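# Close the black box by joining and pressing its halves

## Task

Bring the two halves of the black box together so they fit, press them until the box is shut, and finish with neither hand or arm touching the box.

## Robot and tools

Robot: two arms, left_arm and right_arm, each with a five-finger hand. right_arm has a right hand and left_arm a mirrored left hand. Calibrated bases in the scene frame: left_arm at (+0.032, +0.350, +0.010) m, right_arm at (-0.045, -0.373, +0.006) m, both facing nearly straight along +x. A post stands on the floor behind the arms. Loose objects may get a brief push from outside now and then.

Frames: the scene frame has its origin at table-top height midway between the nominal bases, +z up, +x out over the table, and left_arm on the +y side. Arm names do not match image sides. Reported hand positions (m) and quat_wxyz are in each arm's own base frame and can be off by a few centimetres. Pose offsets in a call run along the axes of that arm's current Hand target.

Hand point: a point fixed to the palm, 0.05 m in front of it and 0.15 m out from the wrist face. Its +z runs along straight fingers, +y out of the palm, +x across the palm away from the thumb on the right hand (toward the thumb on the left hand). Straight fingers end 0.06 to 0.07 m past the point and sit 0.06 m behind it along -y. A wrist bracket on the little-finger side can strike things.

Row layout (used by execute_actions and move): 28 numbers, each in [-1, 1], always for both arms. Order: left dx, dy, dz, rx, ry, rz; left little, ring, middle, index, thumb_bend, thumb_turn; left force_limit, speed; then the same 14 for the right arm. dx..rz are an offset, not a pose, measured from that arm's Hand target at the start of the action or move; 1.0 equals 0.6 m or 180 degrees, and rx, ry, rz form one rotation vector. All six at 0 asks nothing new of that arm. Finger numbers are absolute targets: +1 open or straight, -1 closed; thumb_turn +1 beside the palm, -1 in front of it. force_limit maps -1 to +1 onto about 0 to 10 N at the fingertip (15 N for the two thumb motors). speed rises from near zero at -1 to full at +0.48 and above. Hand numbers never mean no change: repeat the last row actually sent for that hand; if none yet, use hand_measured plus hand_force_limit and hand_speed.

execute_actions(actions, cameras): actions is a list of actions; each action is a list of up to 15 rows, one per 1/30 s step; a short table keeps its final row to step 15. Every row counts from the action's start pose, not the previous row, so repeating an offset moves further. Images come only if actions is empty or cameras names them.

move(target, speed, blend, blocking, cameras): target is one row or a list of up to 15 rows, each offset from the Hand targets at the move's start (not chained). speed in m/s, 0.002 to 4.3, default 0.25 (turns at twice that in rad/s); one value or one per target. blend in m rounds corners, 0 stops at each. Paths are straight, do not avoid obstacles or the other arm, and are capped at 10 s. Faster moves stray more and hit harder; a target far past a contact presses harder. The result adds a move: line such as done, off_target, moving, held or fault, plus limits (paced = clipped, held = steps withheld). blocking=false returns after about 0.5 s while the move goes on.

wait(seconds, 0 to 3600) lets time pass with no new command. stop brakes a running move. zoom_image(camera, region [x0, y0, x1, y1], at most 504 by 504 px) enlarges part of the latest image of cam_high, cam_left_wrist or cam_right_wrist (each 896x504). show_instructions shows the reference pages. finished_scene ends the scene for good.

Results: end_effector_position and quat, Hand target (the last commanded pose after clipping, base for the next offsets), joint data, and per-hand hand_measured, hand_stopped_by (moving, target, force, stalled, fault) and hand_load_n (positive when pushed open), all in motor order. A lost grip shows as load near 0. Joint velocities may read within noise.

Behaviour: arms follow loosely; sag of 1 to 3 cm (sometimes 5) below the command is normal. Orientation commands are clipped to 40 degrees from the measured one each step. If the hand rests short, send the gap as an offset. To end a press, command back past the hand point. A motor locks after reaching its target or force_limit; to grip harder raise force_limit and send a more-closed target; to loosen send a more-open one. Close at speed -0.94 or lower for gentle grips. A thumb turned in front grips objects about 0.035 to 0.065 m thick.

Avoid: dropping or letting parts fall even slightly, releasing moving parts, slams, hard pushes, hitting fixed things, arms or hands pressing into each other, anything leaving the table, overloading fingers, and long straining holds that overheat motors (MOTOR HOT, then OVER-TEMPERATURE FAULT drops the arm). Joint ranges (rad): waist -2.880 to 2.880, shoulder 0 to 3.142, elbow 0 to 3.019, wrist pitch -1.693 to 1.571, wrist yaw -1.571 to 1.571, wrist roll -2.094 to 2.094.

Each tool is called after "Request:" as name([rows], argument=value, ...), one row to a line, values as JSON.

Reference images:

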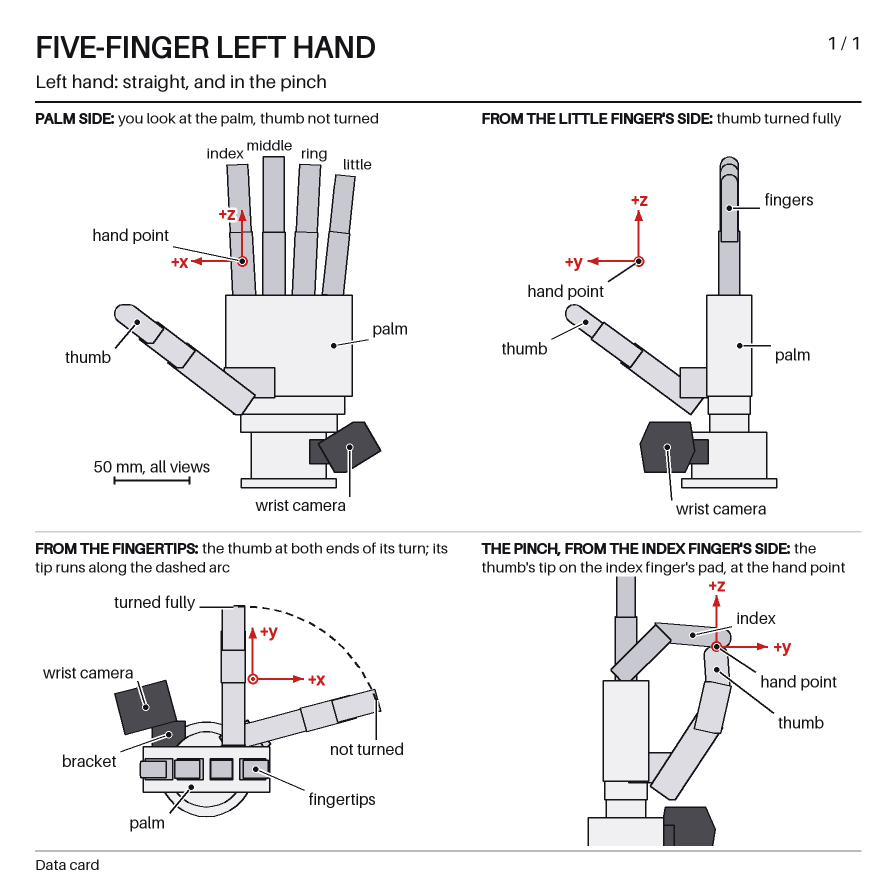

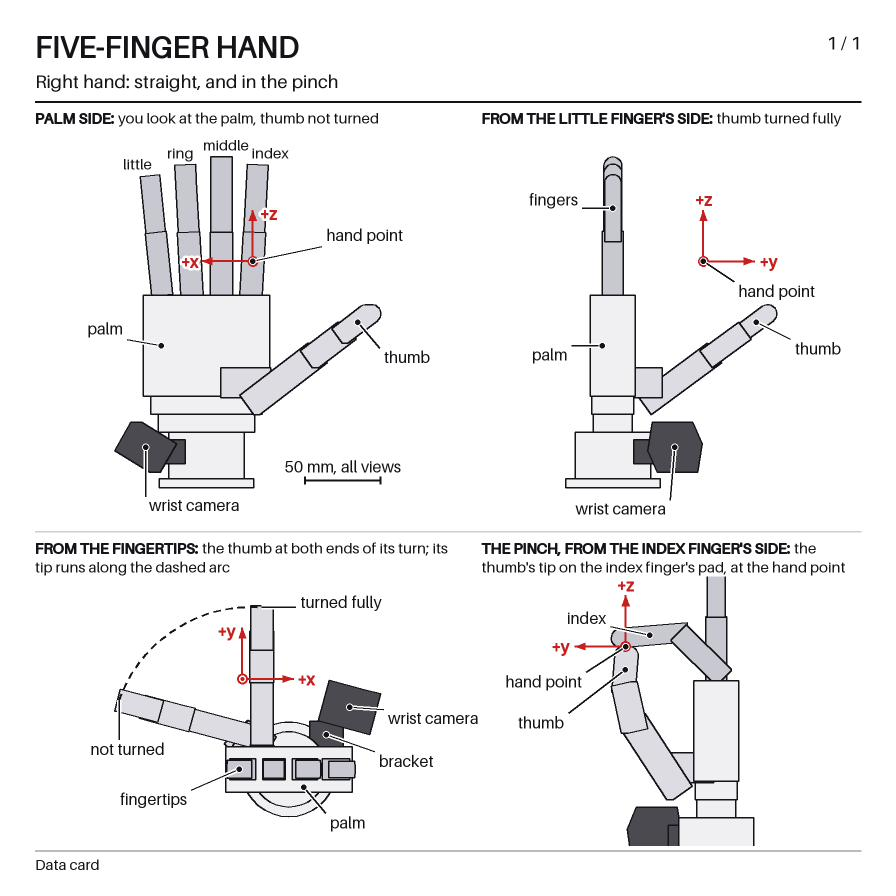

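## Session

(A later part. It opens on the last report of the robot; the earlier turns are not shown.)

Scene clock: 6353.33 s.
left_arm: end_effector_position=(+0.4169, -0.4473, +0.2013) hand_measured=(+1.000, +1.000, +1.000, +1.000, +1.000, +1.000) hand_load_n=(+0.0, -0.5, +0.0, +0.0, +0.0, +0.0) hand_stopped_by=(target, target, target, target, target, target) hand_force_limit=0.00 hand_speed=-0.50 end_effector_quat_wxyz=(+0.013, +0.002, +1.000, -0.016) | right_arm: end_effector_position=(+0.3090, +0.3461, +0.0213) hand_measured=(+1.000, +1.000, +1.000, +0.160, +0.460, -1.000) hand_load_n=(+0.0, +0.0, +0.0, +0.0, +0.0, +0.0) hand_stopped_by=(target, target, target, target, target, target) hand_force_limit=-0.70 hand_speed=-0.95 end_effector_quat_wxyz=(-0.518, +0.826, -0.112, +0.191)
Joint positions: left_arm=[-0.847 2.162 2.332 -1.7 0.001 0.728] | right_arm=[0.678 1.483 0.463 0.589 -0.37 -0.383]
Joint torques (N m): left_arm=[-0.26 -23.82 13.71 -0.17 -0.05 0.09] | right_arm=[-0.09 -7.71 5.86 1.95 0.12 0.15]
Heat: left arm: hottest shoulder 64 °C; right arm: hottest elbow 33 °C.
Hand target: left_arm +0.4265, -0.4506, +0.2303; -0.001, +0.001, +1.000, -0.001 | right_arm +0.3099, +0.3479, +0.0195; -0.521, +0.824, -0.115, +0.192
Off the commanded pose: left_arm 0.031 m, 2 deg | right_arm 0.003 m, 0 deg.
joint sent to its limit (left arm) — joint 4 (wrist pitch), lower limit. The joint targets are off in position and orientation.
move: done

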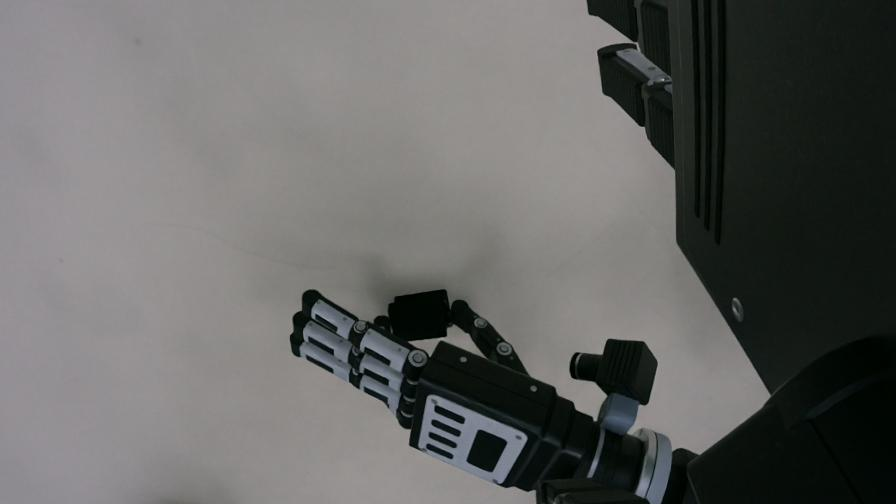

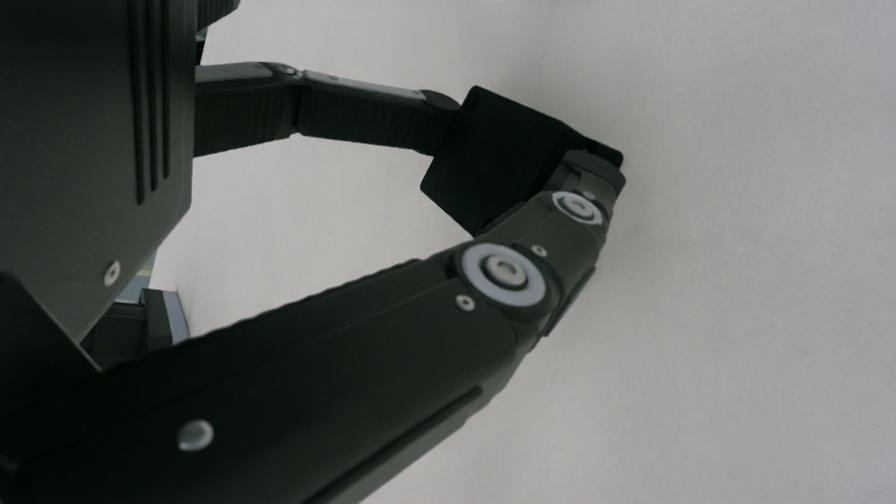

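Request:
move(target=[0,0,0,0,0,0,1,1,1,1,1,1,0,-0.5,0,0,0,0,0,0,1,1,1,0.11,0.46,-1,-0.65,-0.95], speed=0.02, cameras=["cam_left_wrist","cam_right_wrist"])

Request:
zoom_image(camera="cam_left_wrist", region=[385, 280, 455, 330])

Request:
zoom_image(camera="cam_right_wrist", region=[400, 70, 650, 230])

Scene clock: 6363.87 s.
left_arm: end_effector_position=(+0.4169, -0.4473, +0.2013) hand_measured=(+1.000, +1.000, +1.000, +1.000, +1.000, +1.000) hand_load_n=(+0.0, +0.0, +0.0, +0.0, +0.0, +0.0) hand_stopped_by=(target, target, target, target, target, target) hand_force_limit=0.00 hand_speed=-0.50 end_effector_quat_wxyz=(+0.013, +0.002, +1.000, -0.016) | right_arm: end_effector_position=(+0.3090, +0.3461, +0.0213) hand_measured=(+1.000, +1.000, +1.000, +0.110, +0.460, -1.000) hand_load_n=(+0.0, +0.0, +0.0, +1.0, +1.0, +0.0) hand_stopped_by=(target, target, target, target, target, target) hand_force_limit=-0.65 hand_speed=-0.95 end_effector_quat_wxyz=(-0.518, +0.826, -0.112, +0.191)
Joint positions: left_arm=[-0.847 2.162 2.332 -1.7 0.001 0.728] | right_arm=[0.678 1.483 0.463 0.589 -0.37 -0.383]
Joint torques (N m): left_arm=[-0.21 -23.71 13.59 -0.23 -0.07 0.09] | right_arm=[-0.26 -7.59 5.85 1.94 0.17 0.15]
Heat: left arm: hottest shoulder 64 °C; right arm: hottest elbow 33 °C.
Hand target: left_arm +0.4265, -0.4506, +0.2303; -0.001, +0.001, +1.000, -0.001 | right_arm +0.3099, +0.3479, +0.0195; -0.521, +0.824, -0.115, +0.192
Off the commanded pose: left_arm 0.031 m, 2 deg | right_arm 0.003 m, 0 deg.
joint sent to its limit (left arm) — joint 4 (wrist pitch), lower limit. The joint targets are off in position and orientation.
move: done

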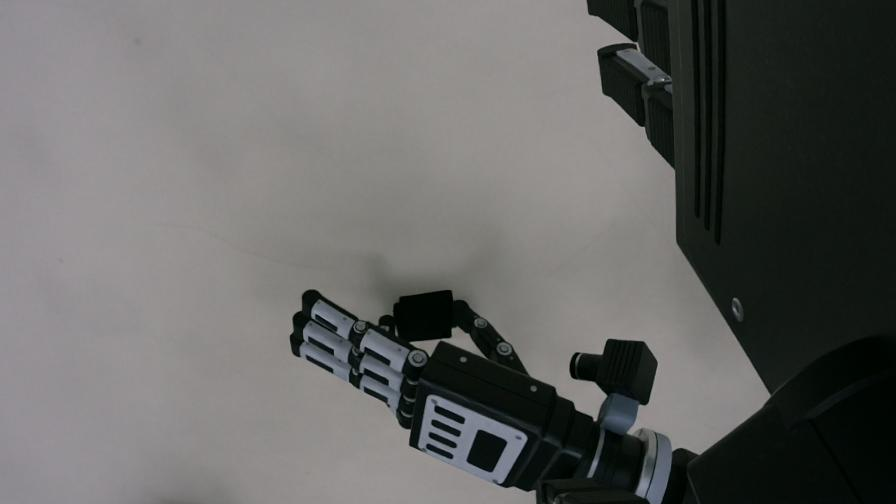

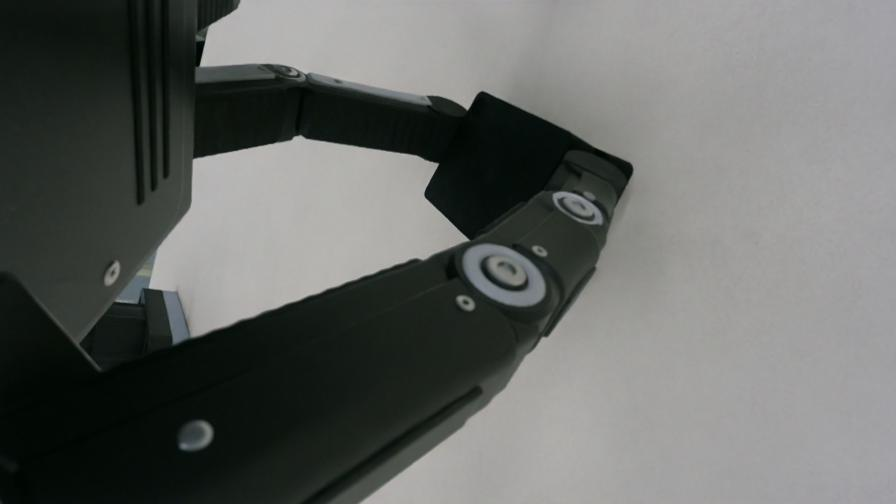

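Scaled by 7.200 from the camera's image (finer frame: 1280x720).

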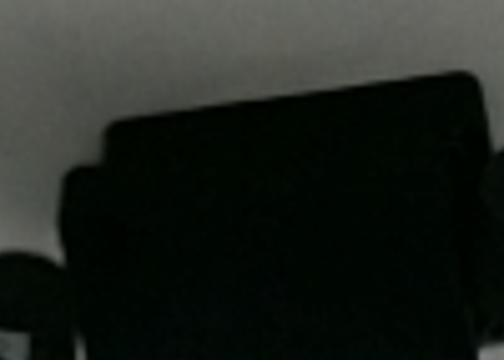

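Scaled by 2.016 from the camera's image (finer frame: 1280x720).

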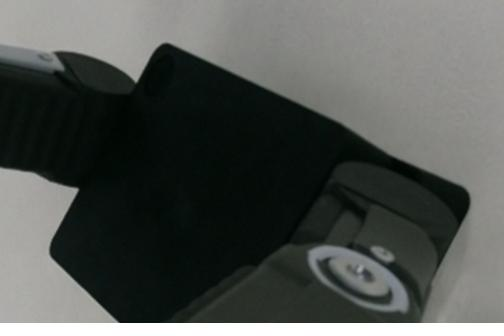

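Request:
move(target=[0,0,0,0,0,0,1,1,1,1,1,1,0,-0.5,0,0,0,0,0,0,1,1,1,0.06,0.46,-1,-0.5,-0.95], speed=0.02, cameras=["cam_left_wrist","cam_right_wrist"])

Request:
zoom_image(camera="cam_left_wrist", region=[385, 280, 455, 330])

Request:
zoom_image(camera="cam_right_wrist", region=[400, 70, 650, 230])

Scene clock: 6378.57 s.
left_arm: end_effector_position=(+0.4169, -0.4473, +0.2013) hand_measured=(+1.000, +1.000, +1.000, +1.000, +1.000, +1.000) hand_load_n=(+0.0, +0.0, +0.0, +0.0, +0.0, +0.0) hand_stopped_by=(target, target, target, target, target, target) hand_force_limit=0.00 hand_speed=-0.50 end_effector_quat_wxyz=(+0.013, +0.002, +1.000, -0.016) | right_arm: end_effector_position=(+0.3091, +0.3462, +0.0215) hand_measured=(+1.000, +1.000, +1.000, +0.098, +0.460, -1.000) hand_load_n=(+0.0, +0.0, +0.0, +3.0, +3.0, +0.0) hand_stopped_by=(target, target, target, force, target, target) hand_force_limit=-0.50 hand_speed=-0.95 end_effector_quat_wxyz=(-0.519, +0.826, -0.112, +0.191)
Joint positions: left_arm=[-0.847 2.162 2.332 -1.7 0.001 0.728] | right_arm=[0.678 1.483 0.463 0.59 -0.37 -0.383]
Joint torques (N m): left_arm=[-0.26 -23.77 13.56 -0.25 -0.02 0.11] | right_arm=[-0.15 -7.47 5.86 1.98 0.11 0.14]
Heat: left arm: hottest shoulder 64 °C; right arm: hottest elbow 33 °C.
Hand target: left_arm +0.4265, -0.4506, +0.2303; -0.001, +0.001, +1.000, -0.001 | right_arm +0.3099, +0.3480, +0.0196; -0.521, +0.824, -0.115, +0.192
Off the commanded pose: left_arm 0.031 m, 2 deg | right_arm 0.003 m, 0 deg.
joint sent to its limit (left arm) — joint 4 (wrist pitch), lower limit. The joint targets are off in position and orientation.
move: done

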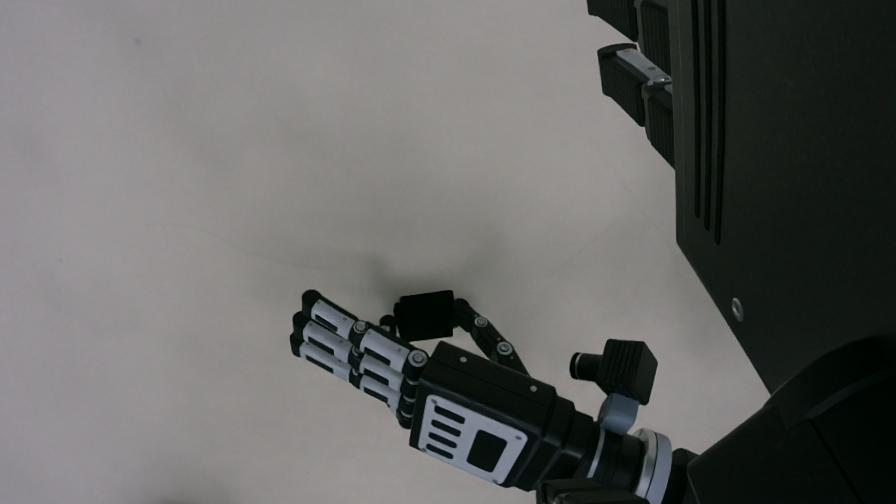

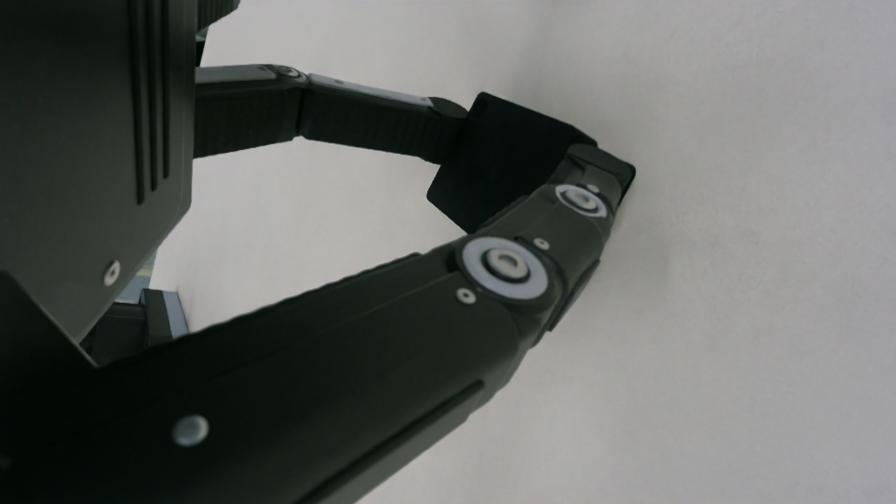

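Scaled by 7.200 from the camera's image (finer frame: 1280x720).

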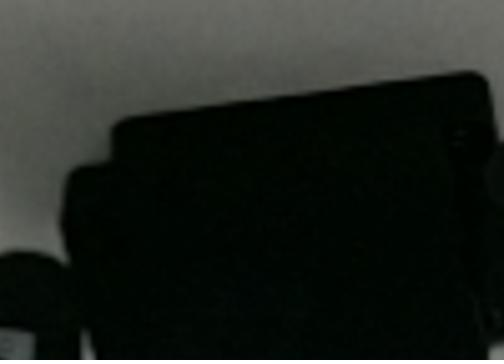

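Scaled by 2.016 from the camera's image (finer frame: 1280x720).

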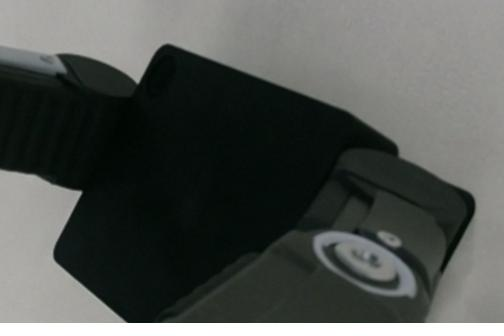

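Request:
move([
  [0,0,0,0,0,0,1,1,1,1,1,1,0,-0.5,0,0,0,0,0,0,1,1,1,0.2,0.46,-1,-0.5,-0.95],
  [0,0,0,0,0,0,1,1,1,1,1,1,0,-0.5,0,0,0,0,0,0,1,1,1,0.6,0.52,-1,-0.5,-0.85],
], speed=0.02)

Request:
move(target=[0,0,0,0,0,0,1,1,1,1,1,1,0,-0.5,0.0277,-0.0898,-0.0468,0,0,0,1,1,1,0.6,0.52,-1,-0.5,-0.85], speed=0.25, cameras=["cam_left_wrist","cam_right_wrist"])

Request:
zoom_image(camera="cam_left_wrist", region=[385, 280, 455, 350])

Request:
zoom_image(camera="cam_right_wrist", region=[420, 100, 740, 320])

Scene clock: 6415.77 s.
left_arm: end_effector_position=(+0.4169, -0.4473, +0.2013) hand_measured=(+1.000, +1.000, +1.000, +1.000, +1.000, +1.000) hand_load_n=(-0.5, +0.0, +0.5, +0.0, +0.0, +0.0) hand_stopped_by=(target, target, target, target, target, target) hand_force_limit=0.00 hand_speed=-0.50 end_effector_quat_wxyz=(+0.013, +0.002, +1.000, -0.016) | right_arm: end_effector_position=(+0.3091, +0.3462, +0.0215) hand_measured=(+1.000, +1.000, +1.000, +0.600, +0.520, -1.000) hand_load_n=(+0.0, +0.0, +0.0, +0.0, +0.0, +0.0) hand_stopped_by=(target, target, target, target, target, target) hand_force_limit=-0.50 hand_speed=-0.85 end_effector_quat_wxyz=(-0.519, +0.826, -0.112, +0.191)
Joint positions: left_arm=[-0.847 2.162 2.332 -1.7 0.001 0.728] | right_arm=[0.678 1.483 0.463 0.59 -0.37 -0.383]
Joint torques (N m): left_arm=[-0.03 -23.65 13.65 -0.21 -0.05 0.09] | right_arm=[-0.38 -7.88 5.81 2.02 0.15 0.15]
Heat: left arm: hottest shoulder 64 °C; right arm: hottest elbow 33 °C.
Hand target: left_arm +0.4265, -0.4506, +0.2303; -0.001, +0.001, +1.000, -0.001 | right_arm +0.3099, +0.3480, +0.0196; -0.521, +0.824, -0.115, +0.192
Off the commanded pose: left_arm 0.031 m, 2 deg | right_arm 0.003 m, 0 deg.
joint sent to its limit (left arm) — joint 4 (wrist pitch), lower limit. The joint targets are off in position and orientation.
move: done

Scene clock: 6417.07 s.
left_arm: end_effector_position=(+0.4169, -0.4473, +0.2013) hand_measured=(+1.000, +1.000, +1.000, +1.000, +1.000, +1.000) hand_load_n=(+0.0, +0.0, +0.0, +0.0, +0.0, +0.0) hand_stopped_by=(target, target, target, target, target, target) hand_force_limit=0.00 hand_speed=-0.50 end_effector_quat_wxyz=(+0.013, +0.002, +1.000, -0.016) | right_arm: end_effector_position=(+0.2941, +0.3358, +0.0618) hand_measured=(+1.000, +1.000, +1.000, +0.600, +0.520, -1.000) hand_load_n=(+0.0, +0.0, +0.0, +0.0, +0.0, +0.0) hand_stopped_by=(target, target, target, target, target, target) hand_force_limit=-0.50 hand_speed=-0.85 end_effector_quat_wxyz=(-0.510, +0.834, -0.115, +0.179)
Joint positions: left_arm=[-0.847 2.162 2.332 -1.7 0.001 0.728] | right_arm=[0.678 1.291 0.475 0.352 -0.378 -0.383]
Joint torques (N m): left_arm=[-0.44 -23.94 13.65 -0.21 -0.04 0.12] | right_arm=[-1.73 -8.06 10.06 0.84 -0.2 0.06]
Heat: left arm: hottest shoulder 64 °C; right arm: hottest elbow 33 °C.
Hand target: left_arm +0.4265, -0.4506, +0.2303; -0.001, +0.001, +1.000, -0.001 | right_arm +0.3120, +0.3419, +0.0823; -0.521, +0.824, -0.115, +0.192
Off the commanded pose: left_arm 0.031 m, 2 deg | right_arm 0.028 m, 2 deg.
joint sent to its limit (left arm) — joint 4 (wrist pitch), lower limit. The joint targets are off in position and orientation.
move: off_target (right_arm)

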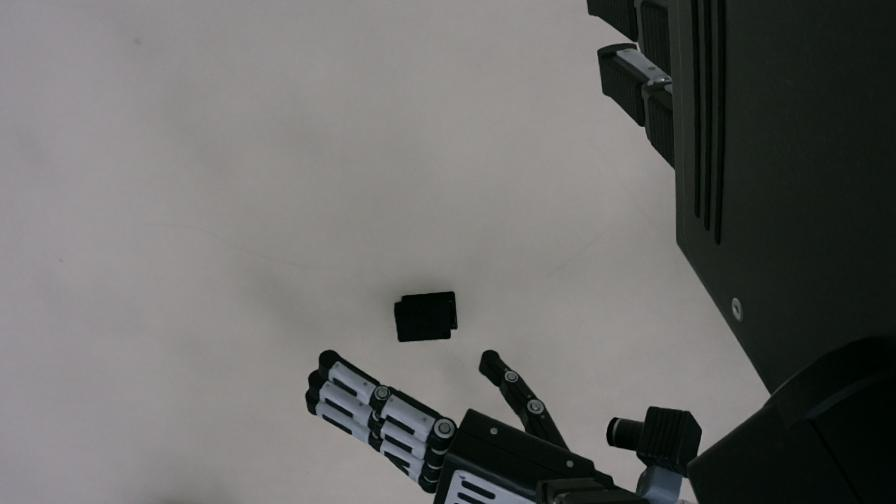

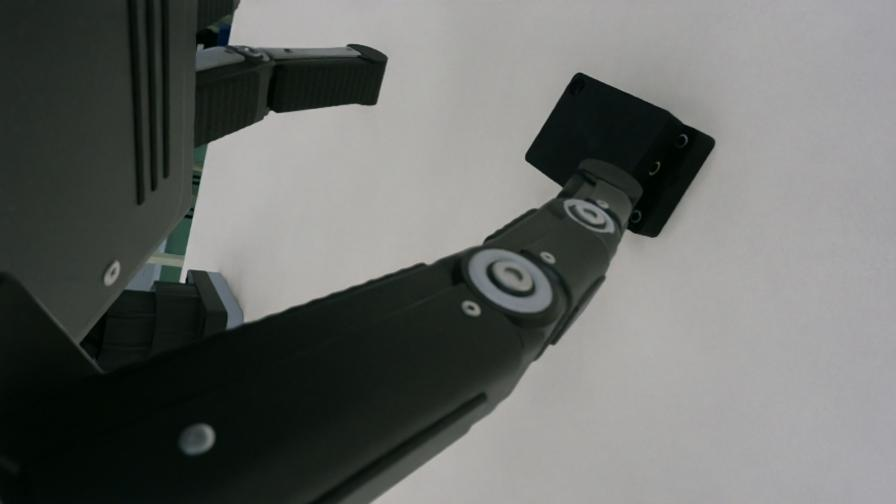

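Scaled by 7.200 from the camera's image (finer frame: 1280x720).

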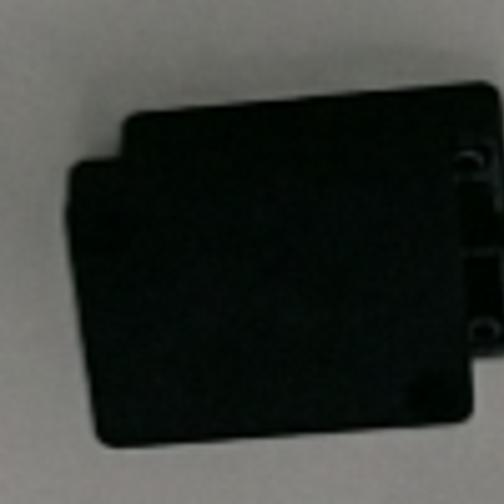

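Scaled by 1.575 from the camera's image (finer frame: 1280x720).

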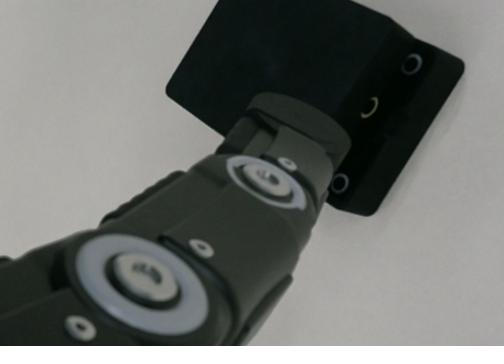

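Request:
zoom_image(camera="cam_right_wrist", region=[610, 90, 730, 180])

Request:
zoom_image(camera="cam_right_wrist", region=[520, 60, 640, 200])

Request:
zoom_image(camera="cam_right_wrist", region=[610, 150, 730, 250])

Scaled by 4.200 from the camera's image (finer frame: 1280x720).

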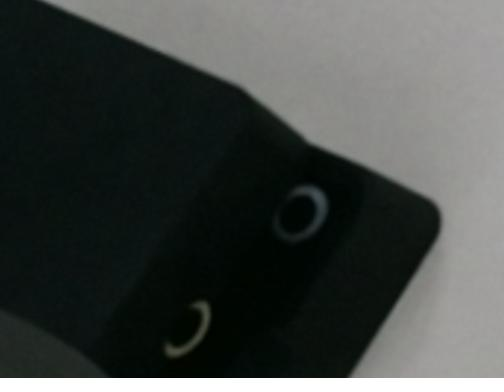

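Scaled by 3.600 from the camera's image (finer frame: 1280x720).

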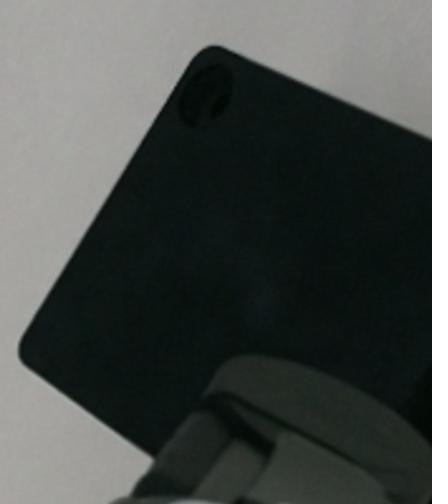

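Scaled by 4.200 from the camera's image (finer frame: 1280x720).

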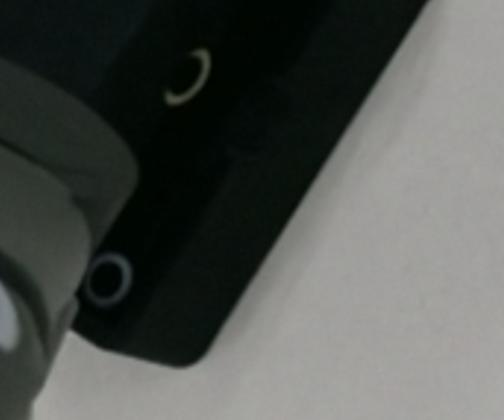

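Request:
move(target=[0,0,0,0,0,0,1,1,1,1,1,1,0,-0.5,-0.0238,0.0560,0.0182,-0.0071,0.0325,0.0140,1,1,1,0.6,0.43,-1,-0.5,-0.5], speed=0.1, cameras=["cam_left_wrist","cam_right_wrist"])

Request:
zoom_image(camera="cam_left_wrist", region=[385, 280, 455, 350])

Request:
zoom_image(camera="cam_right_wrist", region=[420, 60, 740, 280])

Scene clock: 6502.73 s.
left_arm: end_effector_position=(+0.4169, -0.4473, +0.2013) hand_measured=(+1.000, +1.000, +1.000, +1.000, +1.000, +1.000) hand_load_n=(+0.0, +0.0, +0.0, +0.0, +0.0, +0.0) hand_stopped_by=(target, target, target, target, target, target) hand_force_limit=0.00 hand_speed=-0.50 end_effector_quat_wxyz=(+0.013, +0.002, +1.000, -0.016) | right_arm: end_effector_position=(+0.3024, +0.3380, +0.0443) hand_measured=(+1.000, +1.000, +1.000, +0.600, +0.430, -1.000) hand_load_n=(+0.0, +0.0, +0.0, +0.0, +0.0, +0.0) hand_stopped_by=(target, target, target, target, target, target) hand_force_limit=-0.50 hand_speed=-0.50 end_effector_quat_wxyz=(-0.504, +0.820, -0.158, +0.221)
Joint positions: left_arm=[-0.847 2.162 2.332 -1.7 0.001 0.728] | right_arm=[0.724 1.355 0.435 0.504 -0.224 -0.32]
Joint torques (N m): left_arm=[-0.09 -23.53 13.64 -0.13 -0.03 0.09] | right_arm=[-0.21 -6.59 6.69 2.06 0.18 0.21]
Heat: left arm: hottest shoulder 64 °C; right arm: hottest elbow 43 °C.
Hand target: left_arm +0.4265, -0.4506, +0.2303; -0.001, +0.001, +1.000, -0.001 | right_arm +0.3043, +0.3418, +0.0449; -0.509, +0.816, -0.162, +0.221
Off the commanded pose: left_arm 0.031 m, 2 deg | right_arm 0.004 m, 1 deg.
joint sent to its limit (left arm) — joint 4 (wrist pitch), lower limit. The joint targets are off in position and orientation.
move: done

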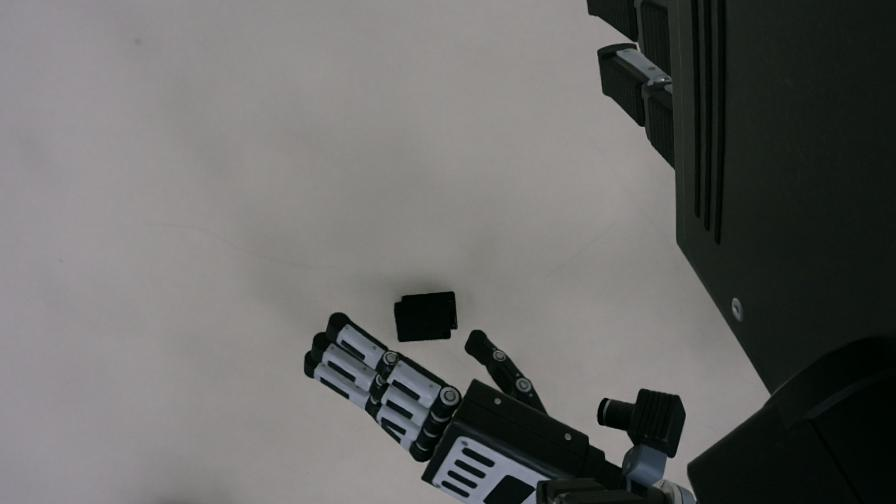

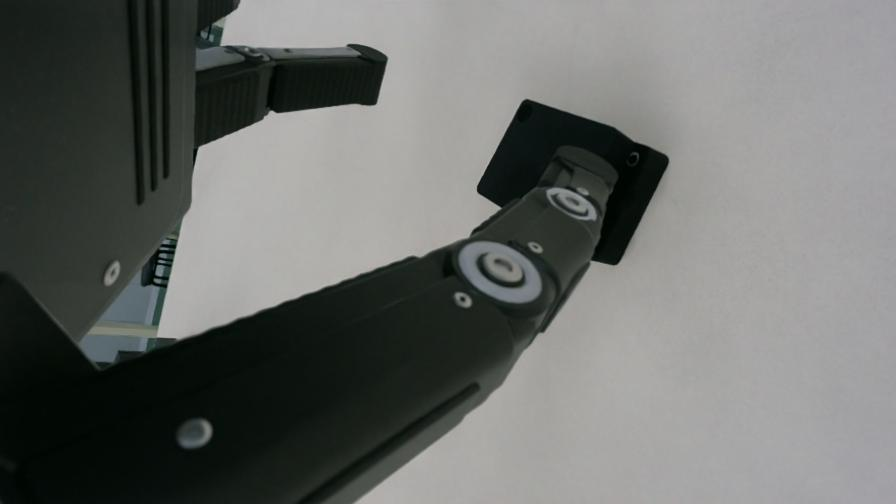

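Scaled by 7.200 from the camera's image (finer frame: 1280x720).

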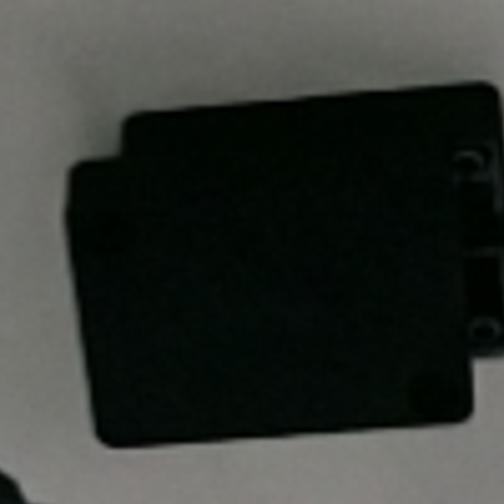

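Scaled by 1.575 from the camera's image (finer frame: 1280x720).

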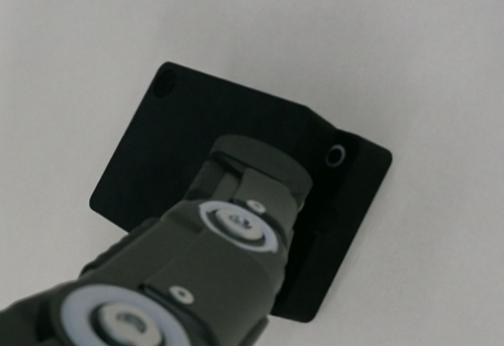

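Request:
wait(seconds=0.1, cameras=["cam_left_wrist","cam_right_wrist"])

Scene clock: 6535.03 s.
left_arm: end_effector_position=(+0.4169, -0.4473, +0.2013) hand_measured=(+1.000, +1.000, +1.000, +1.000, +1.000, +1.000) hand_load_n=(+0.0, +0.0, +0.0, +0.0, +0.0, +0.0) hand_stopped_by=(target, target, target, target, target, target) hand_force_limit=0.00 hand_speed=-0.50 end_effector_quat_wxyz=(+0.013, +0.002, +1.000, -0.016) | right_arm: end_effector_position=(+0.3024, +0.3380, +0.0443) hand_measured=(+1.000, +1.000, +1.000, +0.600, +0.430, -1.000) hand_load_n=(+0.0, +0.0, +0.0, +0.0, +0.0, +0.0) hand_stopped_by=(target, target, target, target, target, target) hand_force_limit=-0.50 hand_speed=-0.50 end_effector_quat_wxyz=(-0.504, +0.820, -0.158, +0.221)
Joint positions: left_arm=[-0.847 2.162 2.332 -1.7 0.001 0.728] | right_arm=[0.724 1.355 0.435 0.504 -0.224 -0.32]
Joint torques (N m): left_arm=[-0.15 -23.59 13.6 -0.13 -0.06 0.09] | right_arm=[-0.32 -6.59 6.8 2.07 0.21 0.2]
Heat: left arm: hottest shoulder 64 °C; right arm: hottest elbow 39 °C.
Hand target: left_arm +0.4265, -0.4506, +0.2303; -0.001, +0.001, +1.000, -0.001 | right_arm +0.3043, +0.3418, +0.0449; -0.509, +0.816, -0.162, +0.221
Off the commanded pose: left_arm 0.031 m, 2 deg | right_arm 0.004 m, 1 deg.
wait: 0.10 s; at rest from the start

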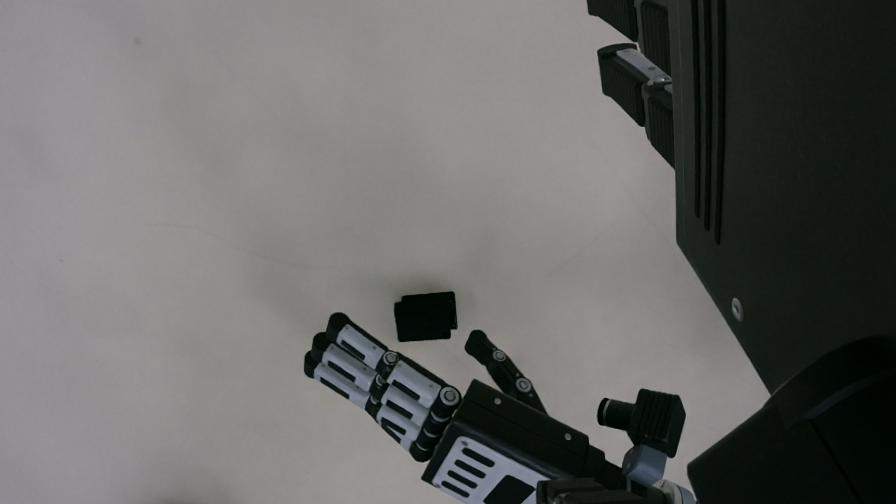

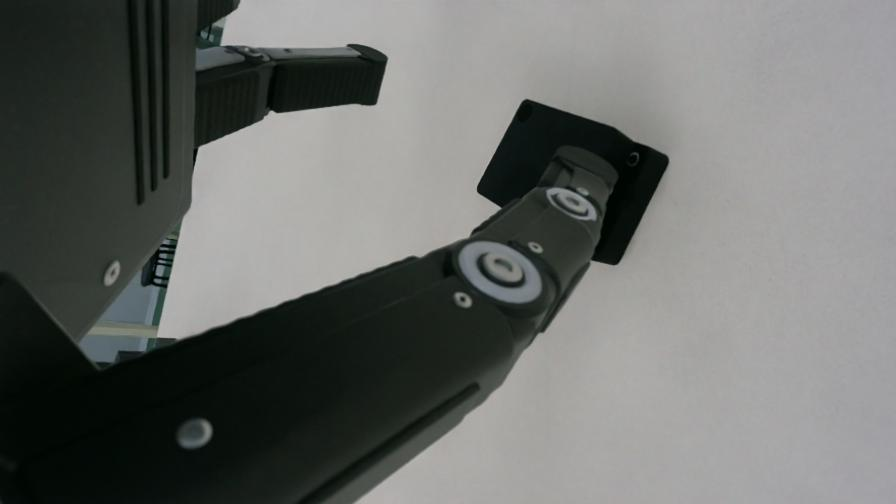

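Request:
move(target=[0,0,0,0,0,0,1,1,1,1,1,1,0,-0.5,-0.0039,0.0180,0.0077,0,0,0,1,1,1,0.6,0.43,-1,-0.5,-0.5], speed=0.05, cameras=["cam_left_wrist"])

Scene clock: 6552.67 s.
left_arm: end_effector_position=(+0.4169, -0.4473, +0.2013) hand_measured=(+1.000, +1.000, +1.000, +1.000, +1.000, +1.000) hand_load_n=(+0.0, +0.0, -0.5, +0.0, +0.0, +0.0) hand_stopped_by=(target, target, target, target, target, target) hand_force_limit=0.00 hand_speed=-0.50 end_effector_quat_wxyz=(+0.013, +0.002, +1.000, -0.016) | right_arm: end_effector_position=(+0.3023, +0.3379, +0.0321) hand_measured=(+1.000, +1.000, +1.000, +0.600, +0.430, -1.000) hand_load_n=(+0.0, +0.0, +0.0, +0.0, +0.0, +0.0) hand_stopped_by=(target, target, target, target, target, target) hand_force_limit=-0.50 hand_speed=-0.50 end_effector_quat_wxyz=(-0.504, +0.820, -0.158, +0.220)
Joint positions: left_arm=[-0.847 2.162 2.332 -1.7 0.001 0.728] | right_arm=[0.724 1.4 0.424 0.559 -0.224 -0.32]
Joint torques (N m): left_arm=[-0.21 -23.82 13.56 -0.17 -0.03 0.09] | right_arm=[-0.09 -6.77 6.38 2.09 0.2 0.21]
Heat: left arm: hottest shoulder 64 °C; right arm: hottest elbow 38 °C.
Hand target: left_arm +0.4265, -0.4506, +0.2303; -0.001, +0.001, +1.000, -0.001 | right_arm +0.3043, +0.3418, +0.0329; -0.509, +0.816, -0.162, +0.221
Off the commanded pose: left_arm 0.031 m, 2 deg | right_arm 0.004 m, 1 deg.
joint sent to its limit (left arm) — joint 4 (wrist pitch), lower limit. The joint targets are off in position and orientation.
move: done

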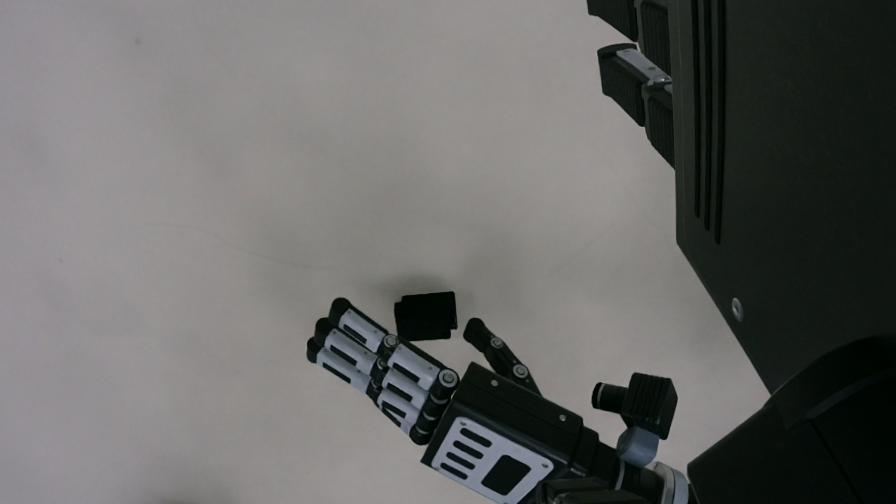

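Request:
move(target=[0,0,0,0,0,0,1,1,1,1,1,1,0,-0.5,-0.0033,0.0150,0.0064,0,0,0,1,1,1,0.6,0.43,-1,-0.5,-0.5], speed=0.04, cameras=["cam_left_wrist","cam_right_wrist"])

Request:
zoom_image(camera="cam_left_wrist", region=[370, 270, 500, 370])

Scene clock: 6562.20 s.
left_arm: end_effector_position=(+0.4169, -0.4473, +0.2013) hand_measured=(+1.000, +1.000, +1.000, +1.000, +1.000, +1.000) hand_load_n=(+0.0, +0.0, +0.0, +0.0, +0.0, +0.0) hand_stopped_by=(target, target, target, target, target, target) hand_force_limit=0.00 hand_speed=-0.50 end_effector_quat_wxyz=(+0.013, +0.002, +1.000, -0.016) | right_arm: end_effector_position=(+0.3029, +0.3384, +0.0229) hand_measured=(+1.000, +1.000, +1.000, +0.600, +0.430, -1.000) hand_load_n=(+0.0, +0.0, +0.0, -0.5, +0.0, +0.0) hand_stopped_by=(target, target, target, target, target, target) hand_force_limit=-0.50 hand_speed=-0.50 end_effector_quat_wxyz=(-0.505, +0.820, -0.158, +0.221)
Joint positions: left_arm=[-0.847 2.162 2.332 -1.7 0.001 0.728] | right_arm=[0.724 1.438 0.418 0.605 -0.224 -0.32]
Joint torques (N m): left_arm=[-0.09 -23.65 13.65 -0.14 -0.05 0.08] | right_arm=[0.15 -7 6.15 2.07 0.17 0.19]
Heat: left arm: hottest shoulder 64 °C; right arm: hottest elbow 37 °C.
Hand target: left_arm +0.4265, -0.4506, +0.2303; -0.001, +0.001, +1.000, -0.001 | right_arm +0.3043, +0.3419, +0.0230; -0.509, +0.816, -0.162, +0.221
Off the commanded pose: left_arm 0.031 m, 2 deg | right_arm 0.004 m, 1 deg.
joint sent to its limit (left arm) — joint 4 (wrist pitch), lower limit. The joint targets are off in position and orientation.
move: done

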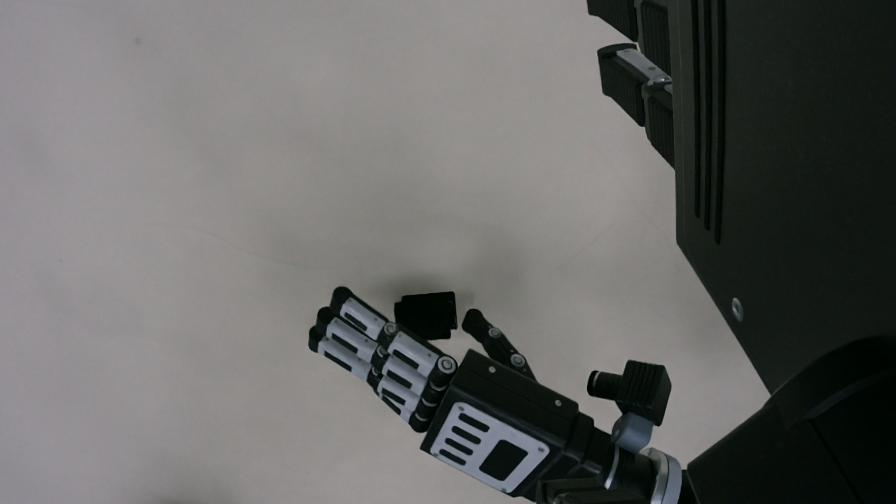

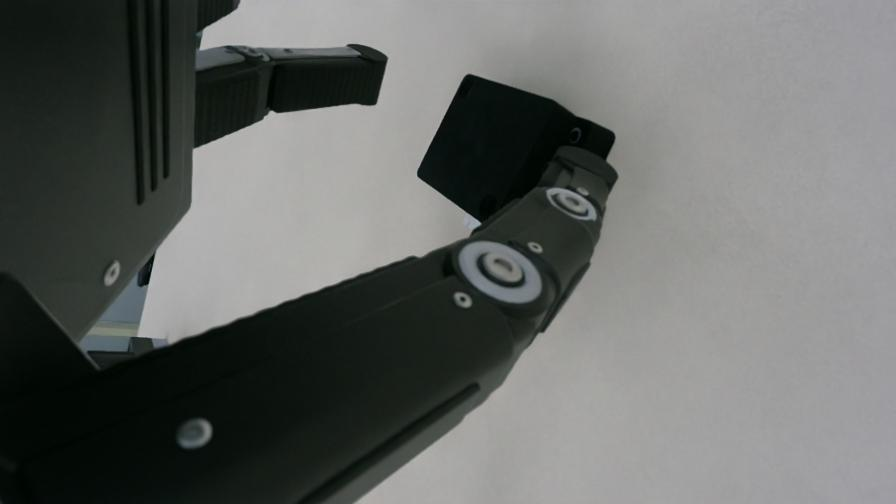

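Scaled by 3.877 from the camera's image (finer frame: 1280x720).

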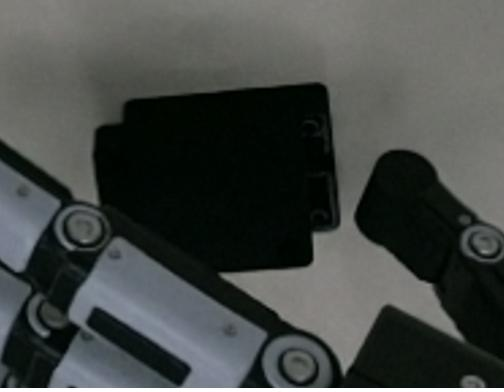

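Request:
move(target=[0,0,0,0,0,0,1,1,1,1,1,1,0,-0.5,-0.0023,0.0105,0.0045,0,0,0,1,1,1,0.6,0.43,-1,-0.5,-0.5], speed=0.03, cameras=["cam_left_wrist","cam_right_wrist"])

Request:
zoom_image(camera="cam_left_wrist", region=[370, 270, 500, 370])

Request:
zoom_image(camera="cam_right_wrist", region=[370, 50, 640, 260])

Scene clock: 6572.33 s.
left_arm: end_effector_position=(+0.4169, -0.4473, +0.2013) hand_measured=(+1.000, +1.000, +1.000, +1.000, +1.000, +1.000) hand_load_n=(-0.5, +0.0, +0.0, +0.0, +0.0, +0.0) hand_stopped_by=(target, target, target, target, target, target) hand_force_limit=0.00 hand_speed=-0.50 end_effector_quat_wxyz=(+0.013, +0.002, +1.000, -0.016) | right_arm: end_effector_position=(+0.3030, +0.3384, +0.0160) hand_measured=(+1.000, +1.000, +1.000, +0.600, +0.430, -1.000) hand_load_n=(+0.0, +0.0, -0.5, +0.0, +0.0, +0.0) hand_stopped_by=(target, target, target, target, target, target) hand_force_limit=-0.50 hand_speed=-0.50 end_effector_quat_wxyz=(-0.505, +0.819, -0.158, +0.221)
Joint positions: left_arm=[-0.847 2.162 2.332 -1.7 0.001 0.728] | right_arm=[0.724 1.466 0.414 0.637 -0.224 -0.32]
Joint torques (N m): left_arm=[-0.44 -23.82 13.57 -0.17 -0.05 0.1] | right_arm=[-0.03 -7.12 5.86 2.07 0.22 0.18]
Heat: left arm: hottest shoulder 64 °C; right arm: hottest elbow 36 °C.
Hand target: left_arm +0.4265, -0.4506, +0.2303; -0.001, +0.001, +1.000, -0.001 | right_arm +0.3043, +0.3419, +0.0160; -0.509, +0.816, -0.162, +0.221
Off the commanded pose: left_arm 0.031 m, 2 deg | right_arm 0.004 m, 1 deg.
joint sent to its limit (left arm) — joint 4 (wrist pitch), lower limit. The joint targets are off in position and orientation.
move: done

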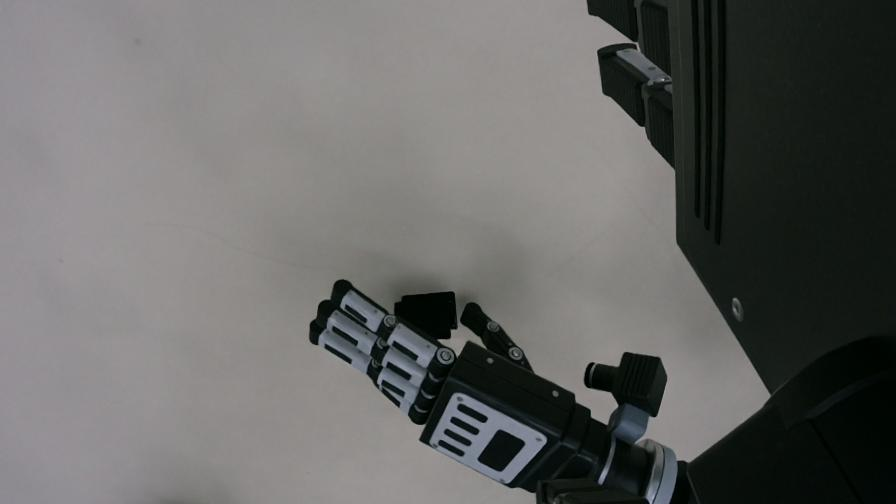

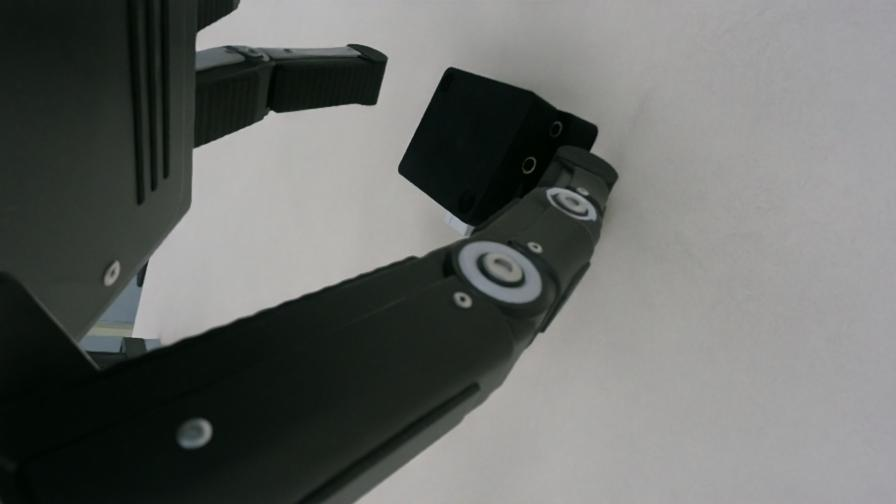

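Scaled by 3.877 from the camera's image (finer frame: 1280x720).

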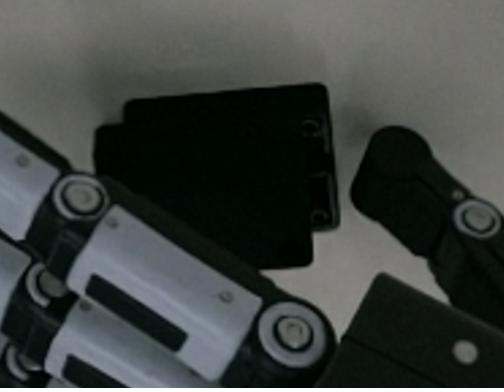

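Scaled by 1.867 from the camera's image (finer frame: 1280x720).

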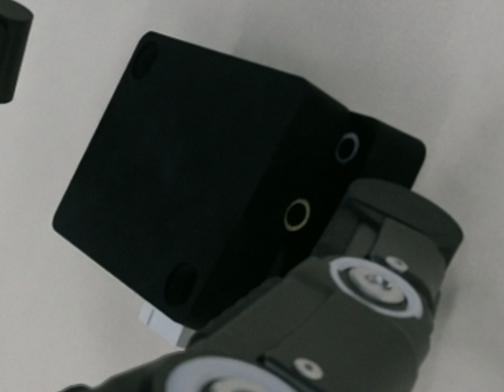

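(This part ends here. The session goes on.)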